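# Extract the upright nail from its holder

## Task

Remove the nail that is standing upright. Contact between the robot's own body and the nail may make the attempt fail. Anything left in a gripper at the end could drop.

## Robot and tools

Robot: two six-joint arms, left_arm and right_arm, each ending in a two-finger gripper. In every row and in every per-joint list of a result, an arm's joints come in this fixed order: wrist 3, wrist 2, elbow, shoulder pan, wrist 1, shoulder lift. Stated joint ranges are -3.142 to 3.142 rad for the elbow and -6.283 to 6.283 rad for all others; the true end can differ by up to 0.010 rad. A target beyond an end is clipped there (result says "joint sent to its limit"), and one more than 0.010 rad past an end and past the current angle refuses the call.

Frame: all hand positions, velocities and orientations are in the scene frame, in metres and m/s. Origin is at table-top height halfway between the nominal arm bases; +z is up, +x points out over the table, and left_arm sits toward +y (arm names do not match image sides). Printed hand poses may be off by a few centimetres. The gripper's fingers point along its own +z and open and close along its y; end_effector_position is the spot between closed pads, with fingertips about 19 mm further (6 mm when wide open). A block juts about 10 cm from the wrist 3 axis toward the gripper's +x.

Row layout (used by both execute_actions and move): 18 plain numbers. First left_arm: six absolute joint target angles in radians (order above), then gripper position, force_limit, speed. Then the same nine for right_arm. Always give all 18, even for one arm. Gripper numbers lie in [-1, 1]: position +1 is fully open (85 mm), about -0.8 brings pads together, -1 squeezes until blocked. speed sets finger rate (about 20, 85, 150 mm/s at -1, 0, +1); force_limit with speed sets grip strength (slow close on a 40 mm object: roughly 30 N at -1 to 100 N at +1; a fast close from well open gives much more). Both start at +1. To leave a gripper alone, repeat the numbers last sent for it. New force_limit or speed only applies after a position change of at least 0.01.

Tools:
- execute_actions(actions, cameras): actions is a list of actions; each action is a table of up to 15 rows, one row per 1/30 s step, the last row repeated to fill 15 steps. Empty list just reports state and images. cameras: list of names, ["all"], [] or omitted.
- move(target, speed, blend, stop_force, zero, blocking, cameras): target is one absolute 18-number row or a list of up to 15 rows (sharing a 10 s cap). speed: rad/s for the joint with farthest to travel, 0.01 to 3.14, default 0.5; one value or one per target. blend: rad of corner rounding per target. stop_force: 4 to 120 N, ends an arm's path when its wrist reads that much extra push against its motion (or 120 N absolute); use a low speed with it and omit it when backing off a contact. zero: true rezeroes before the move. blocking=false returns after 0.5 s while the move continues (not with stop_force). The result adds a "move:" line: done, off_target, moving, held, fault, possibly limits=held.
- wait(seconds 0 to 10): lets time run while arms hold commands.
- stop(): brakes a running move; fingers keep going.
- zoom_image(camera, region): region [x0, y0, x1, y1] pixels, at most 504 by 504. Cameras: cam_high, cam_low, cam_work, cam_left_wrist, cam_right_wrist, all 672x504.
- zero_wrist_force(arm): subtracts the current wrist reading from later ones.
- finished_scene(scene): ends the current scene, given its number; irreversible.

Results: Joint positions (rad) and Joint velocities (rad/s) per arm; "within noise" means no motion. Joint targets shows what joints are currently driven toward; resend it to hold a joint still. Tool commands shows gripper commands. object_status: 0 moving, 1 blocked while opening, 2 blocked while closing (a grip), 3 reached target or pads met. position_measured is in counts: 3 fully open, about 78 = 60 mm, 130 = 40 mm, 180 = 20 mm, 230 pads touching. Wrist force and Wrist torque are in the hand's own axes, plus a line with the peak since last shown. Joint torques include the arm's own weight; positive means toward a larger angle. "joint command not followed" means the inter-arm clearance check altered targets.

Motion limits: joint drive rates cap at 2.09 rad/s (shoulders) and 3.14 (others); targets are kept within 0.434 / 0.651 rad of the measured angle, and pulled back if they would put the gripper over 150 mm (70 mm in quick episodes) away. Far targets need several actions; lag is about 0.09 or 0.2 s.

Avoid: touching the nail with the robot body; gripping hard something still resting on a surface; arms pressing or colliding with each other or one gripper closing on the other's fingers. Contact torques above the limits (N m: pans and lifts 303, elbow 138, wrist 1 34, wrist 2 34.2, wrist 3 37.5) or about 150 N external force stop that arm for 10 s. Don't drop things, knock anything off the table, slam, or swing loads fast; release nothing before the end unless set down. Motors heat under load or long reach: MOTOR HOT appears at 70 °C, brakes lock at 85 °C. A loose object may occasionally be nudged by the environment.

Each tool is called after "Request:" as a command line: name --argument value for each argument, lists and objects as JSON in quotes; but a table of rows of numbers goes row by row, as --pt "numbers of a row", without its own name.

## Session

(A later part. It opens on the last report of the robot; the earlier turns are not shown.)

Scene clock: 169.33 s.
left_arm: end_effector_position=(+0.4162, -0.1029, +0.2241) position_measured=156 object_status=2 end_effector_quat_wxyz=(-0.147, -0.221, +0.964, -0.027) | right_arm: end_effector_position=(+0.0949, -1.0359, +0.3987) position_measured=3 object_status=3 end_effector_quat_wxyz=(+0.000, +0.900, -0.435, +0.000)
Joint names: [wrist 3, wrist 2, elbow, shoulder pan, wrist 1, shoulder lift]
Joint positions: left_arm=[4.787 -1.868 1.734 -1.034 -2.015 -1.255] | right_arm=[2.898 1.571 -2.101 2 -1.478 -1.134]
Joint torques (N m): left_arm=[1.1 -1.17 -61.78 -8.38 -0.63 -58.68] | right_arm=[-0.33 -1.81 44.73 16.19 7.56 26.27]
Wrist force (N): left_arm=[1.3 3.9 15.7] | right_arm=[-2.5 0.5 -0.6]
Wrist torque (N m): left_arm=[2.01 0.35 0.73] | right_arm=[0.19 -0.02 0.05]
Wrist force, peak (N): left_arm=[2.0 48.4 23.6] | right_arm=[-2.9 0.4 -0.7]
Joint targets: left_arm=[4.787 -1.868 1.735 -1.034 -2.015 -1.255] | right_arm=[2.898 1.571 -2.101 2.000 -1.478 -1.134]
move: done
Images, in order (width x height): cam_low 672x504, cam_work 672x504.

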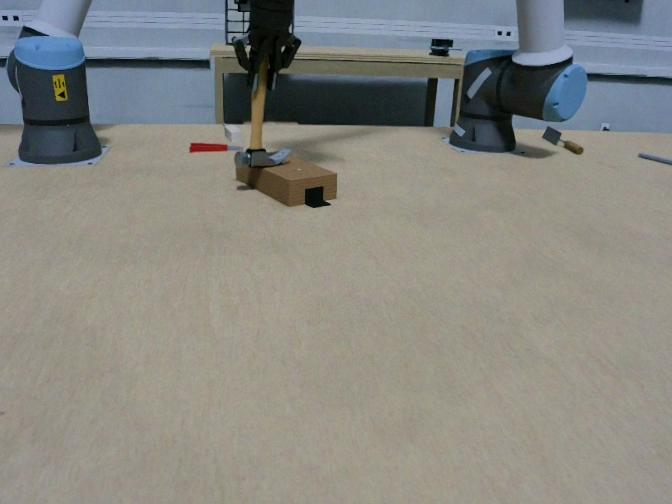

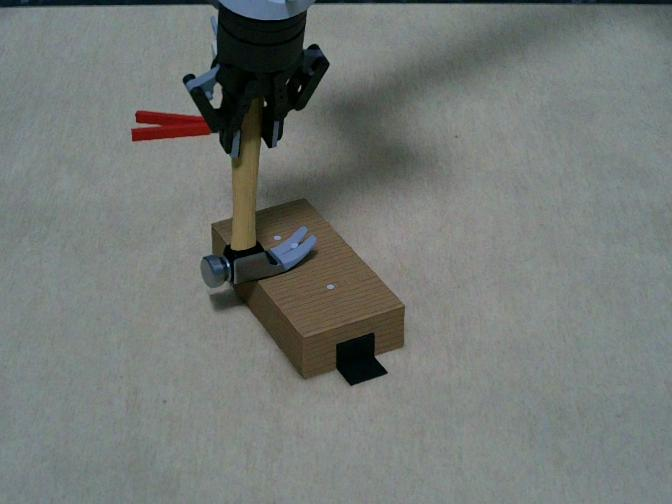

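Request:
move --target '[4.787,-1.868,1.6007,-1.0341,-1.8179,-1.1791,-1,0.7,-1,2.898,1.5708,-2.1010,2.0,-1.4777,-1.1337,1,1,1]' --speed 0.05 --stop_force 40 --cameras '["cam_low","cam_work"]'

Request:
zoom_image --camera "cam_work" --region '[220, 190, 340, 290]'

Request:
zoom_image --camera "cam_low" --region '[220, 110, 340, 210]'

Scene clock: 174.23 s.
left_arm: end_effector_position=(+0.4255, -0.1191, +0.2249) position_measured=156 object_status=2 end_effector_quat_wxyz=(-0.166, -0.230, +0.958, +0.039) | right_arm: end_effector_position=(+0.0949, -1.0359, +0.3987) position_measured=3 object_status=3 end_effector_quat_wxyz=(+0.000, +0.900, -0.435, +0.000)
Joint names: [wrist 3, wrist 2, elbow, shoulder pan, wrist 1, shoulder lift]
Joint positions: left_arm=[4.787 -1.868 1.601 -1.034 -1.818 -1.179] | right_arm=[2.898 1.571 -2.101 2 -1.478 -1.134]
Joint torques (N m): left_arm=[0.8 -1.65 -55.25 9.81 -0.23 -59.39] | right_arm=[-0.55 -1.74 44.14 14.56 7.96 26.24]
Wrist force (N): left_arm=[-1.1 -1.5 5.2] | right_arm=[-2.4 0.3 -0.5]
Wrist torque (N m): left_arm=[-0.06 -0.20 0.11] | right_arm=[0.16 -0.02 0.04]
Wrist force, peak (N): left_arm=[-3.0 -2.5 17.0] | right_arm=[-2.9 0.5 -0.8]
Joint targets: left_arm=[4.787 -1.868 1.601 -1.034 -1.818 -1.179] | right_arm=[2.898 1.571 -2.101 2.000 -1.478 -1.134]
move: done
Images, in order (width x height): cam_low 672x504, cam_work 672x504.

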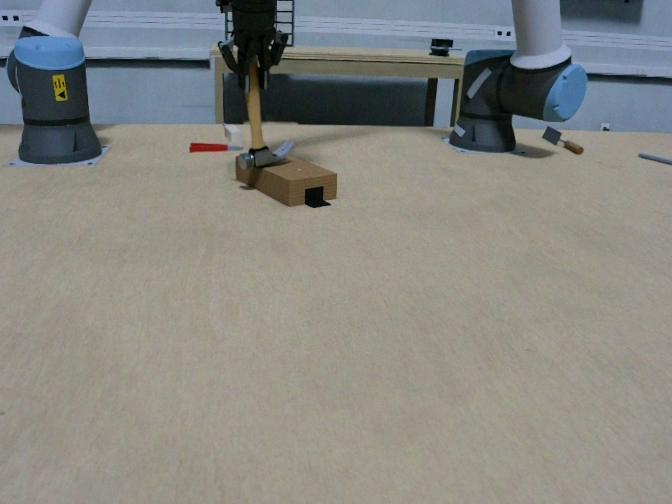

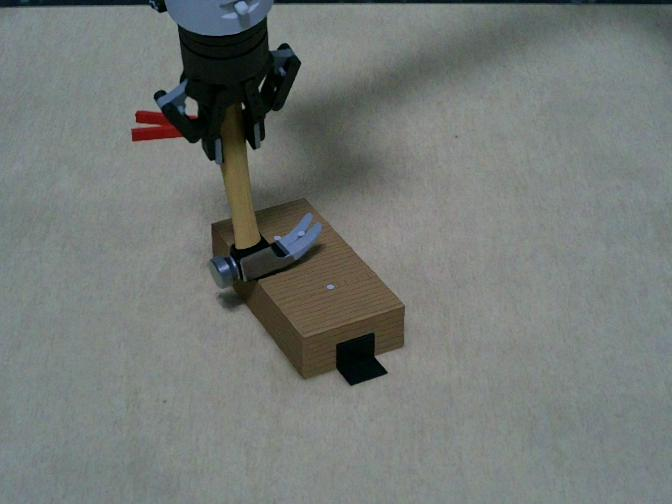

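Scaled by 4.200 from the camera's 672x504 image, which has a finer 960x720 frame.

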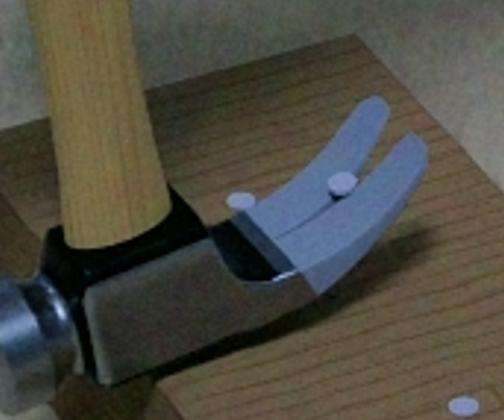

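Scaled by 4.200 from the camera's 672x504 image, which has a finer 960x720 frame.

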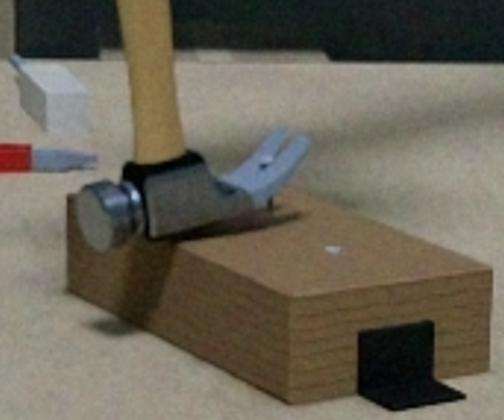

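Request:
move --target '[4.787,-1.868,1.5497,-1.0341,-1.7365,-1.2095,-1,0.7,-1,2.898,1.5708,-2.1010,2.0,-1.4777,-1.1337,1,1,1]' --speed 0.04 --cameras '["cam_low","cam_work"]'

Request:
zoom_image --camera "cam_work" --region '[200, 150, 340, 290]'

Request:
zoom_image --camera "cam_low" --region '[220, 110, 340, 210]'

Scene clock: 176.87 s.
left_arm: end_effector_position=(+0.4254, -0.1191, +0.2749) position_measured=156 object_status=2 end_effector_quat_wxyz=(-0.166, -0.230, +0.958, +0.039) | right_arm: end_effector_position=(+0.0949, -1.0359, +0.3987) position_measured=3 object_status=3 end_effector_quat_wxyz=(+0.000, +0.900, -0.435, +0.000)
Joint names: [wrist 3, wrist 2, elbow, shoulder pan, wrist 1, shoulder lift]
Joint positions: left_arm=[4.787 -1.868 1.55 -1.034 -1.737 -1.209] | right_arm=[2.898 1.571 -2.101 2 -1.478 -1.134]
Joint torques (N m): left_arm=[1.01 -1.58 -58.61 13.26 0.21 -93.01] | right_arm=[-0.47 -1.52 44.28 15.92 8.15 25.59]
Wrist force (N): left_arm=[-1.0 -2.1 4.9] | right_arm=[-2.1 0.5 -0.6]
Wrist torque (N m): left_arm=[-0.15 -0.25 0.15] | right_arm=[0.19 -0.07 0.04]
Wrist force, peak (N): left_arm=[-1.5 -1.6 5.5] | right_arm=[-2.8 0.5 -0.7]
Joint targets: left_arm=[4.787 -1.868 1.550 -1.034 -1.736 -1.210] | right_arm=[2.898 1.571 -2.101 2.000 -1.478 -1.134]
move: done
Images, in order (width x height): cam_low 672x504, cam_work 672x504.

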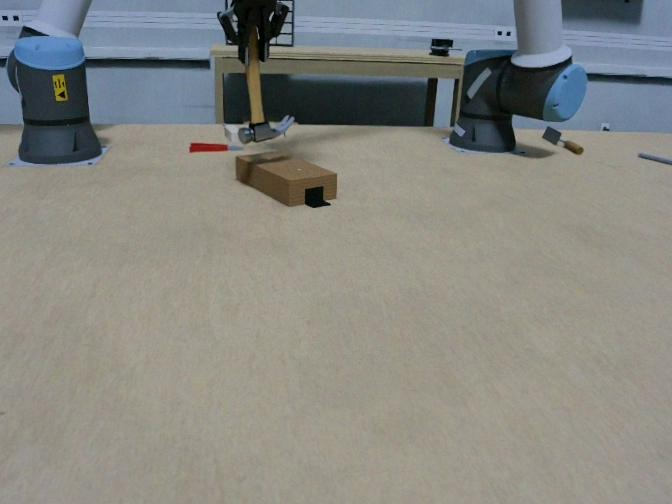

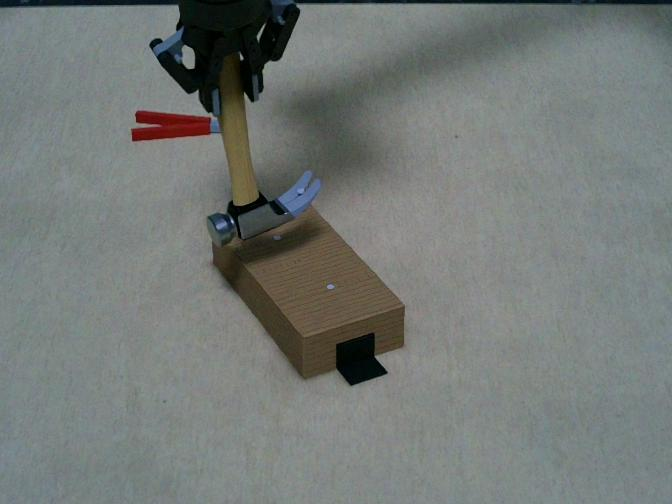

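Scaled by 3.600 from the camera's 672x504 image, which has a finer 960x720 frame.

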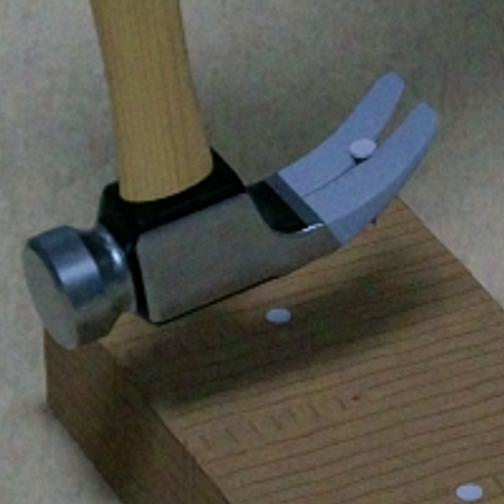

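Scaled by 4.200 from the camera's 672x504 image, which has a finer 960x720 frame.

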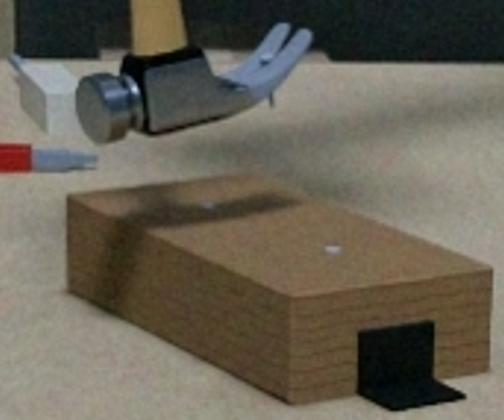

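Request:
move --target '[5.1633,-1.5708,1.8664,-0.2805,-2.0115,-1.4257,-1,0.7,-1,2.898,1.5708,-2.1010,2.0,-1.4777,-1.1337,1,1,1]' --speed 0.3

Request:
move --target '[5.1633,-1.5708,1.9571,-0.2805,-2.1851,-1.3428,-1,0.7,-1,2.898,1.5708,-2.1010,2.0,-1.4777,-1.1337,1,1,1]' --speed 0.06 --stop_force 5 --cameras '["cam_low","cam_high"]'

Request:
zoom_image --camera "cam_low" --region '[520, 60, 672, 260]'

Request:
zoom_image --camera "cam_high" --region '[410, 60, 540, 220]'

Scene clock: 180.53 s.
left_arm: end_effector_position=(+0.6809, +0.5066, +0.2592) position_measured=156 object_status=2 end_effector_quat_wxyz=(+0.000, -0.399, +0.917, +0.000) | right_arm: end_effector_position=(+0.0949, -1.0359, +0.3987) position_measured=3 object_status=3 end_effector_quat_wxyz=(+0.000, +0.900, -0.435, +0.000)
Joint names: [wrist 3, wrist 2, elbow, shoulder pan, wrist 1, shoulder lift]
Joint positions: left_arm=[5.163 -1.571 1.866 -0.281 -2.011 -1.426] | right_arm=[2.898 1.571 -2.101 2 -1.478 -1.134]
Joint torques (N m): left_arm=[2.26 0.7 -39.96 11.39 -10.14 -73.81] | right_arm=[-0.18 -1.78 45.02 15.7 8.23 24.46]
Wrist force (N): left_arm=[0.2 -0.9 4.7] | right_arm=[-2.1 0.2 -0.2]
Wrist torque (N m): left_arm=[-0.18 -0.08 0.17] | right_arm=[0.14 -0.08 0.04]
Wrist force, peak (N): left_arm=[2.4 -3.5 6.2] | right_arm=[-3.0 0.1 -0.6]
Joint targets: left_arm=[5.163 -1.571 1.866 -0.281 -2.012 -1.426] | right_arm=[2.898 1.571 -2.101 2.000 -1.478 -1.134]
move: done

Scene clock: 184.40 s.
left_arm: end_effector_position=(+0.6815, +0.5065, +0.1721) position_measured=156 object_status=2 end_effector_quat_wxyz=(+0.000, -0.400, +0.917, +0.000) | right_arm: end_effector_position=(+0.0949, -1.0359, +0.3987) position_measured=3 object_status=3 end_effector_quat_wxyz=(+0.000, +0.900, -0.435, +0.000)
Joint names: [wrist 3, wrist 2, elbow, shoulder pan, wrist 1, shoulder lift]
Joint positions: left_arm=[5.163 -1.571 1.949 -0.28 -2.17 -1.35] | right_arm=[2.898 1.571 -2.101 2 -1.478 -1.134]
Joint torques (N m): left_arm=[1.46 1.52 -50.89 7.31 -0.49 -77.27] | right_arm=[-0.34 -1.71 44.57 17.29 8.6 24.97]
Wrist force (N): left_arm=[-0.6 -0.7 4.9] | right_arm=[-2.3 0.6 -0.7]
Wrist torque (N m): left_arm=[-0.12 0.11 0.10] | right_arm=[0.20 -0.04 0.04]
Wrist force, peak (N): left_arm=[2.5 0.0 -20.0] | right_arm=[-3.0 0.3 -0.6]
Joint targets: left_arm=[5.163 -1.571 1.949 -0.280 -2.170 -1.350] | right_arm=[2.898 1.571 -2.101 2.000 -1.478 -1.134]
move: contact (left_arm); left_arm: the wrist 1 is farthest, 0.015 rad from its target
Images, in order (width x height): cam_high 672x504, cam_low 672x504.

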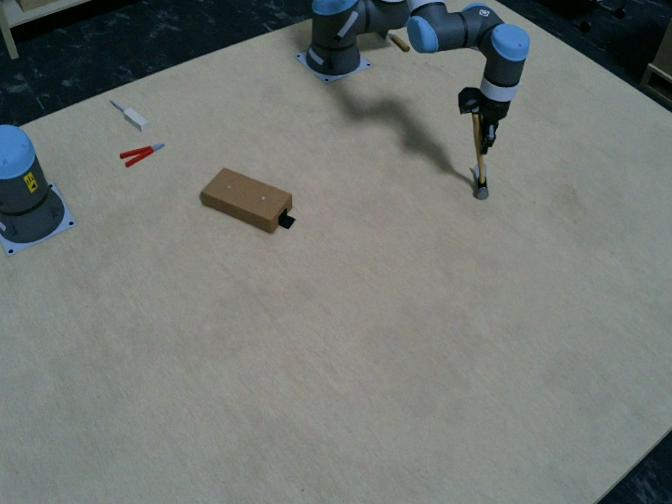

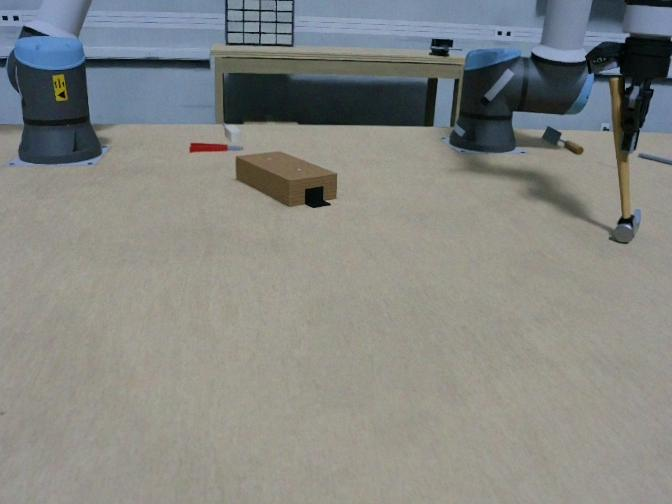

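Scaled by 2.520 from the camera's 672x504 image, which has a finer 960x720 frame.

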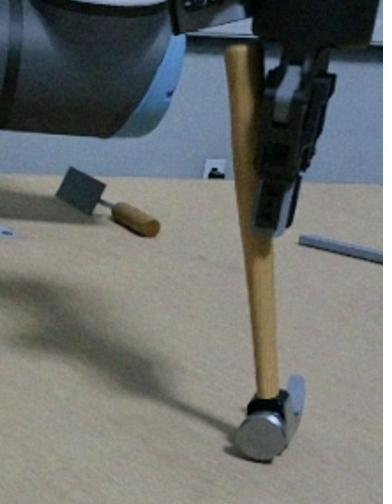

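Scaled by 3.150 from the camera's 672x504 image, which has a finer 960x720 frame.

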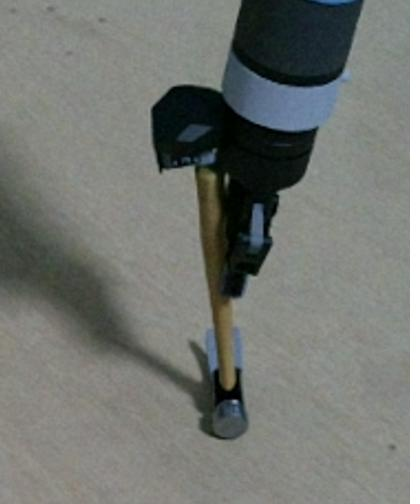

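Request:
move --target '[5.0153,-1.4,2.0750,-0.4285,-2.2574,-1.3884,-1,0.7,-1,2.898,1.5708,-2.1010,2.0,-1.4777,-1.1337,1,1,1]' --speed 0.1 --stop_force 25 --cameras '["cam_low"]'

Request:
zoom_image --camera "cam_low" --region '[500, 60, 672, 260]'

Scene clock: 187.83 s.
left_arm: end_effector_position=(+0.6395, +0.4635, +0.1411) position_measured=231 object_status=3 end_effector_quat_wxyz=(+0.064, -0.398, +0.913, +0.056) | right_arm: end_effector_position=(+0.0949, -1.0359, +0.3987) position_measured=3 object_status=3 end_effector_quat_wxyz=(+0.000, +0.900, -0.435, +0.000)
Joint names: [wrist 3, wrist 2, elbow, shoulder pan, wrist 1, shoulder lift]
Joint positions: left_arm=[5.015 -1.4 2.075 -0.429 -2.257 -1.388] | right_arm=[2.898 1.571 -2.101 2 -1.478 -1.134]
Joint torques (N m): left_arm=[-2.17 2.37 -33.01 -11.25 -8.81 -66.66] | right_arm=[-0.04 -1.71 44.96 15.49 8.92 25.8]
Wrist force (N): left_arm=[-0.3 -0.6 -0.2] | right_arm=[-2.2 0.2 -0.3]
Wrist torque (N m): left_arm=[-0.16 -0.10 0.11] | right_arm=[0.13 -0.06 0.04]
Wrist force, peak (N): left_arm=[6.4 -0.1 -29.6] | right_arm=[-2.9 0.4 -0.5]
Joint targets: left_arm=[5.015 -1.400 2.075 -0.429 -2.257 -1.388] | right_arm=[2.898 1.571 -2.101 2.000 -1.478 -1.134]
move: done
Images, in order (width x height): cam_low 672x504.

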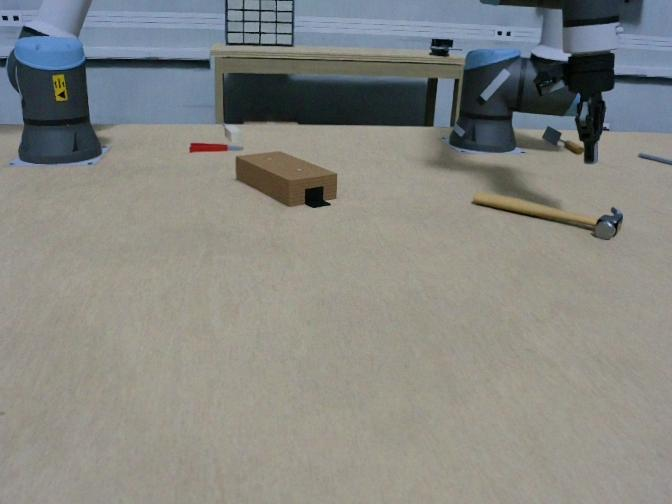

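Scaled by 2.520 from the camera's 672x504 image, which has a finer 960x720 frame.

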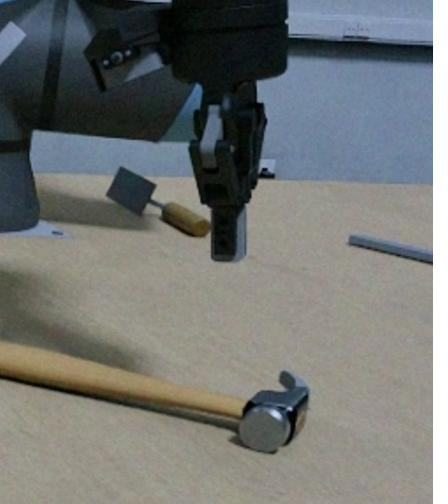

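Request:
move --target '[5.0153,-1.5708,1.85,-0.4285,-1.9,-1.52,-1,0.7,-1,2.898,1.5708,-2.1010,2.0,-1.4777,-1.1337,1,1,1]' --speed 0.5 --cameras '["all"]'

Request:
zoom_image --camera "cam_high" --region '[420, 140, 520, 220]'

Request:
zoom_image --camera "cam_left_wrist" --region '[200, 100, 500, 300]'

Scene clock: 189.40 s.
left_arm: end_effector_position=(+0.6353, +0.4120, +0.3233) position_measured=231 object_status=3 end_effector_quat_wxyz=(+0.000, -0.400, +0.917, +0.000) | right_arm: end_effector_position=(+0.0949, -1.0359, +0.3987) position_measured=3 object_status=3 end_effector_quat_wxyz=(+0.000, +0.900, -0.435, +0.000)
Joint names: [wrist 3, wrist 2, elbow, shoulder pan, wrist 1, shoulder lift]
Joint positions: left_arm=[5.015 -1.571 1.85 -0.429 -1.9 -1.52] | right_arm=[2.898 1.571 -2.101 2 -1.478 -1.134]
Joint torques (N m): left_arm=[-2.3 -2.37 -56.24 -0.9 0.15 -63.55] | right_arm=[-0.1 -1.6 45.07 15.69 8.91 25.86]
Wrist force (N): left_arm=[0.1 -0.2 -0.2] | right_arm=[-2.4 -0.1 -0.6]
Wrist torque (N m): left_arm=[-0.13 -0.13 0.08] | right_arm=[0.09 -0.03 0.04]
Wrist force, peak (N): left_arm=[0.5 -0.8 -3.2] | right_arm=[-2.8 0.3 -0.9]
Joint targets: left_arm=[5.015 -1.571 1.850 -0.429 -1.900 -1.520] | right_arm=[2.898 1.571 -2.101 2.000 -1.478 -1.134]
move: done

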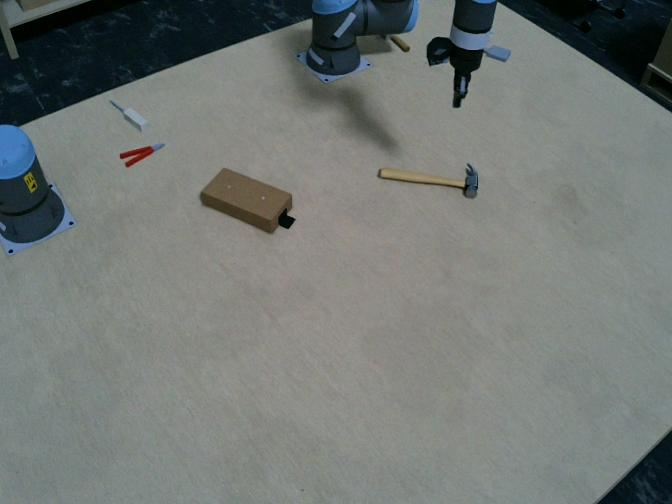

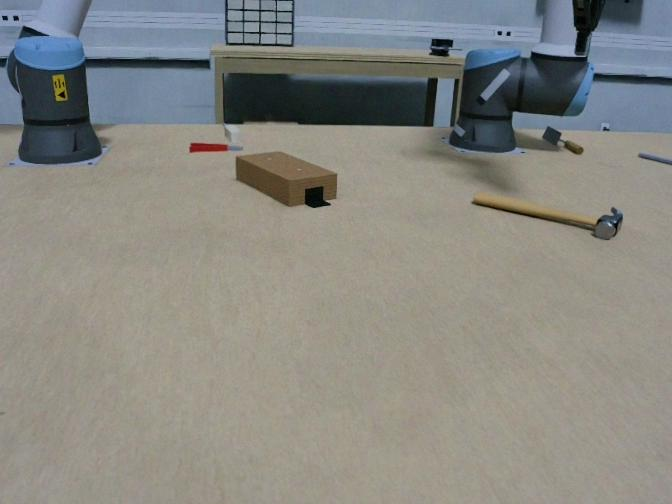

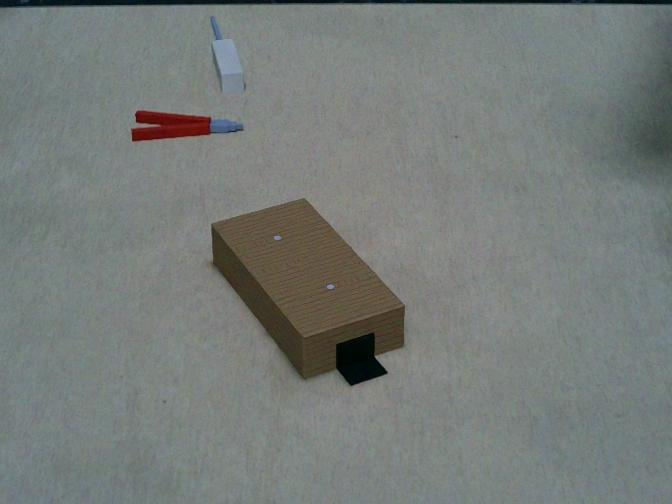

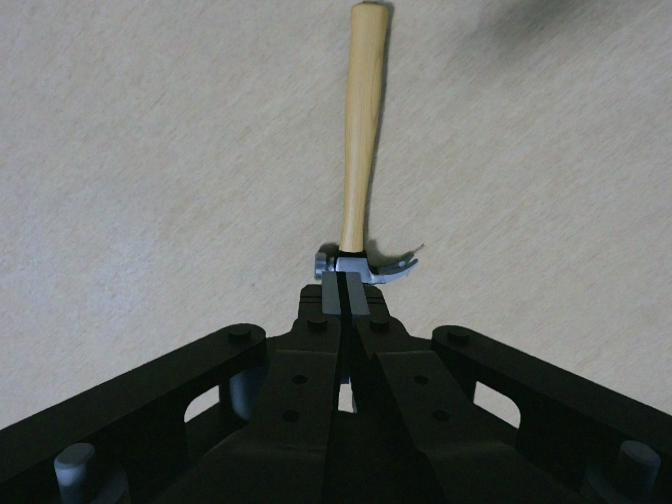

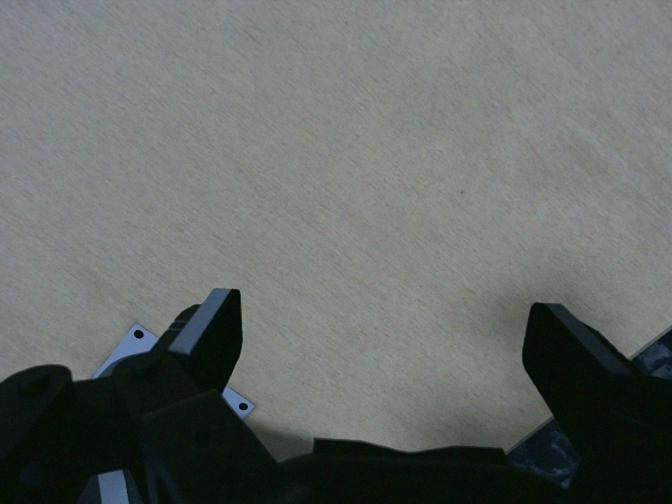

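Scaled by 5.040 from the camera's 672x504 image, which has a finer 960x720 frame.

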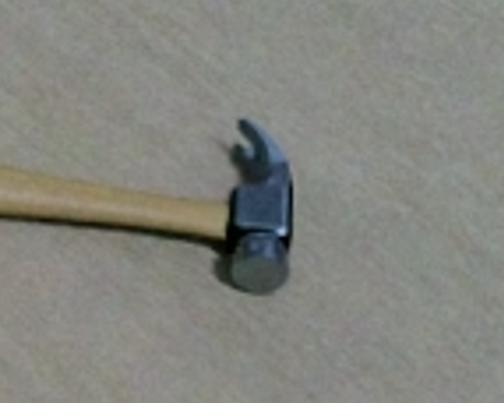

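Scaled by 1.680 from the camera's 672x504 image, which has a finer 960x720 frame.

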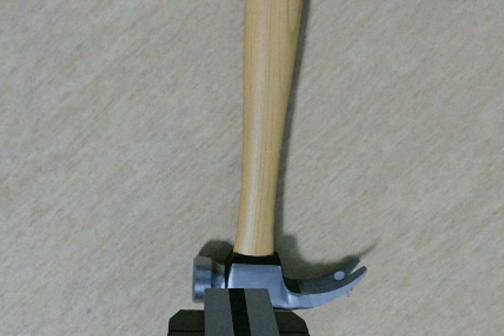

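Nail still in the claw, lying on the table.

Request:
finished_scene --scene 2

The scene is finished: the task was done.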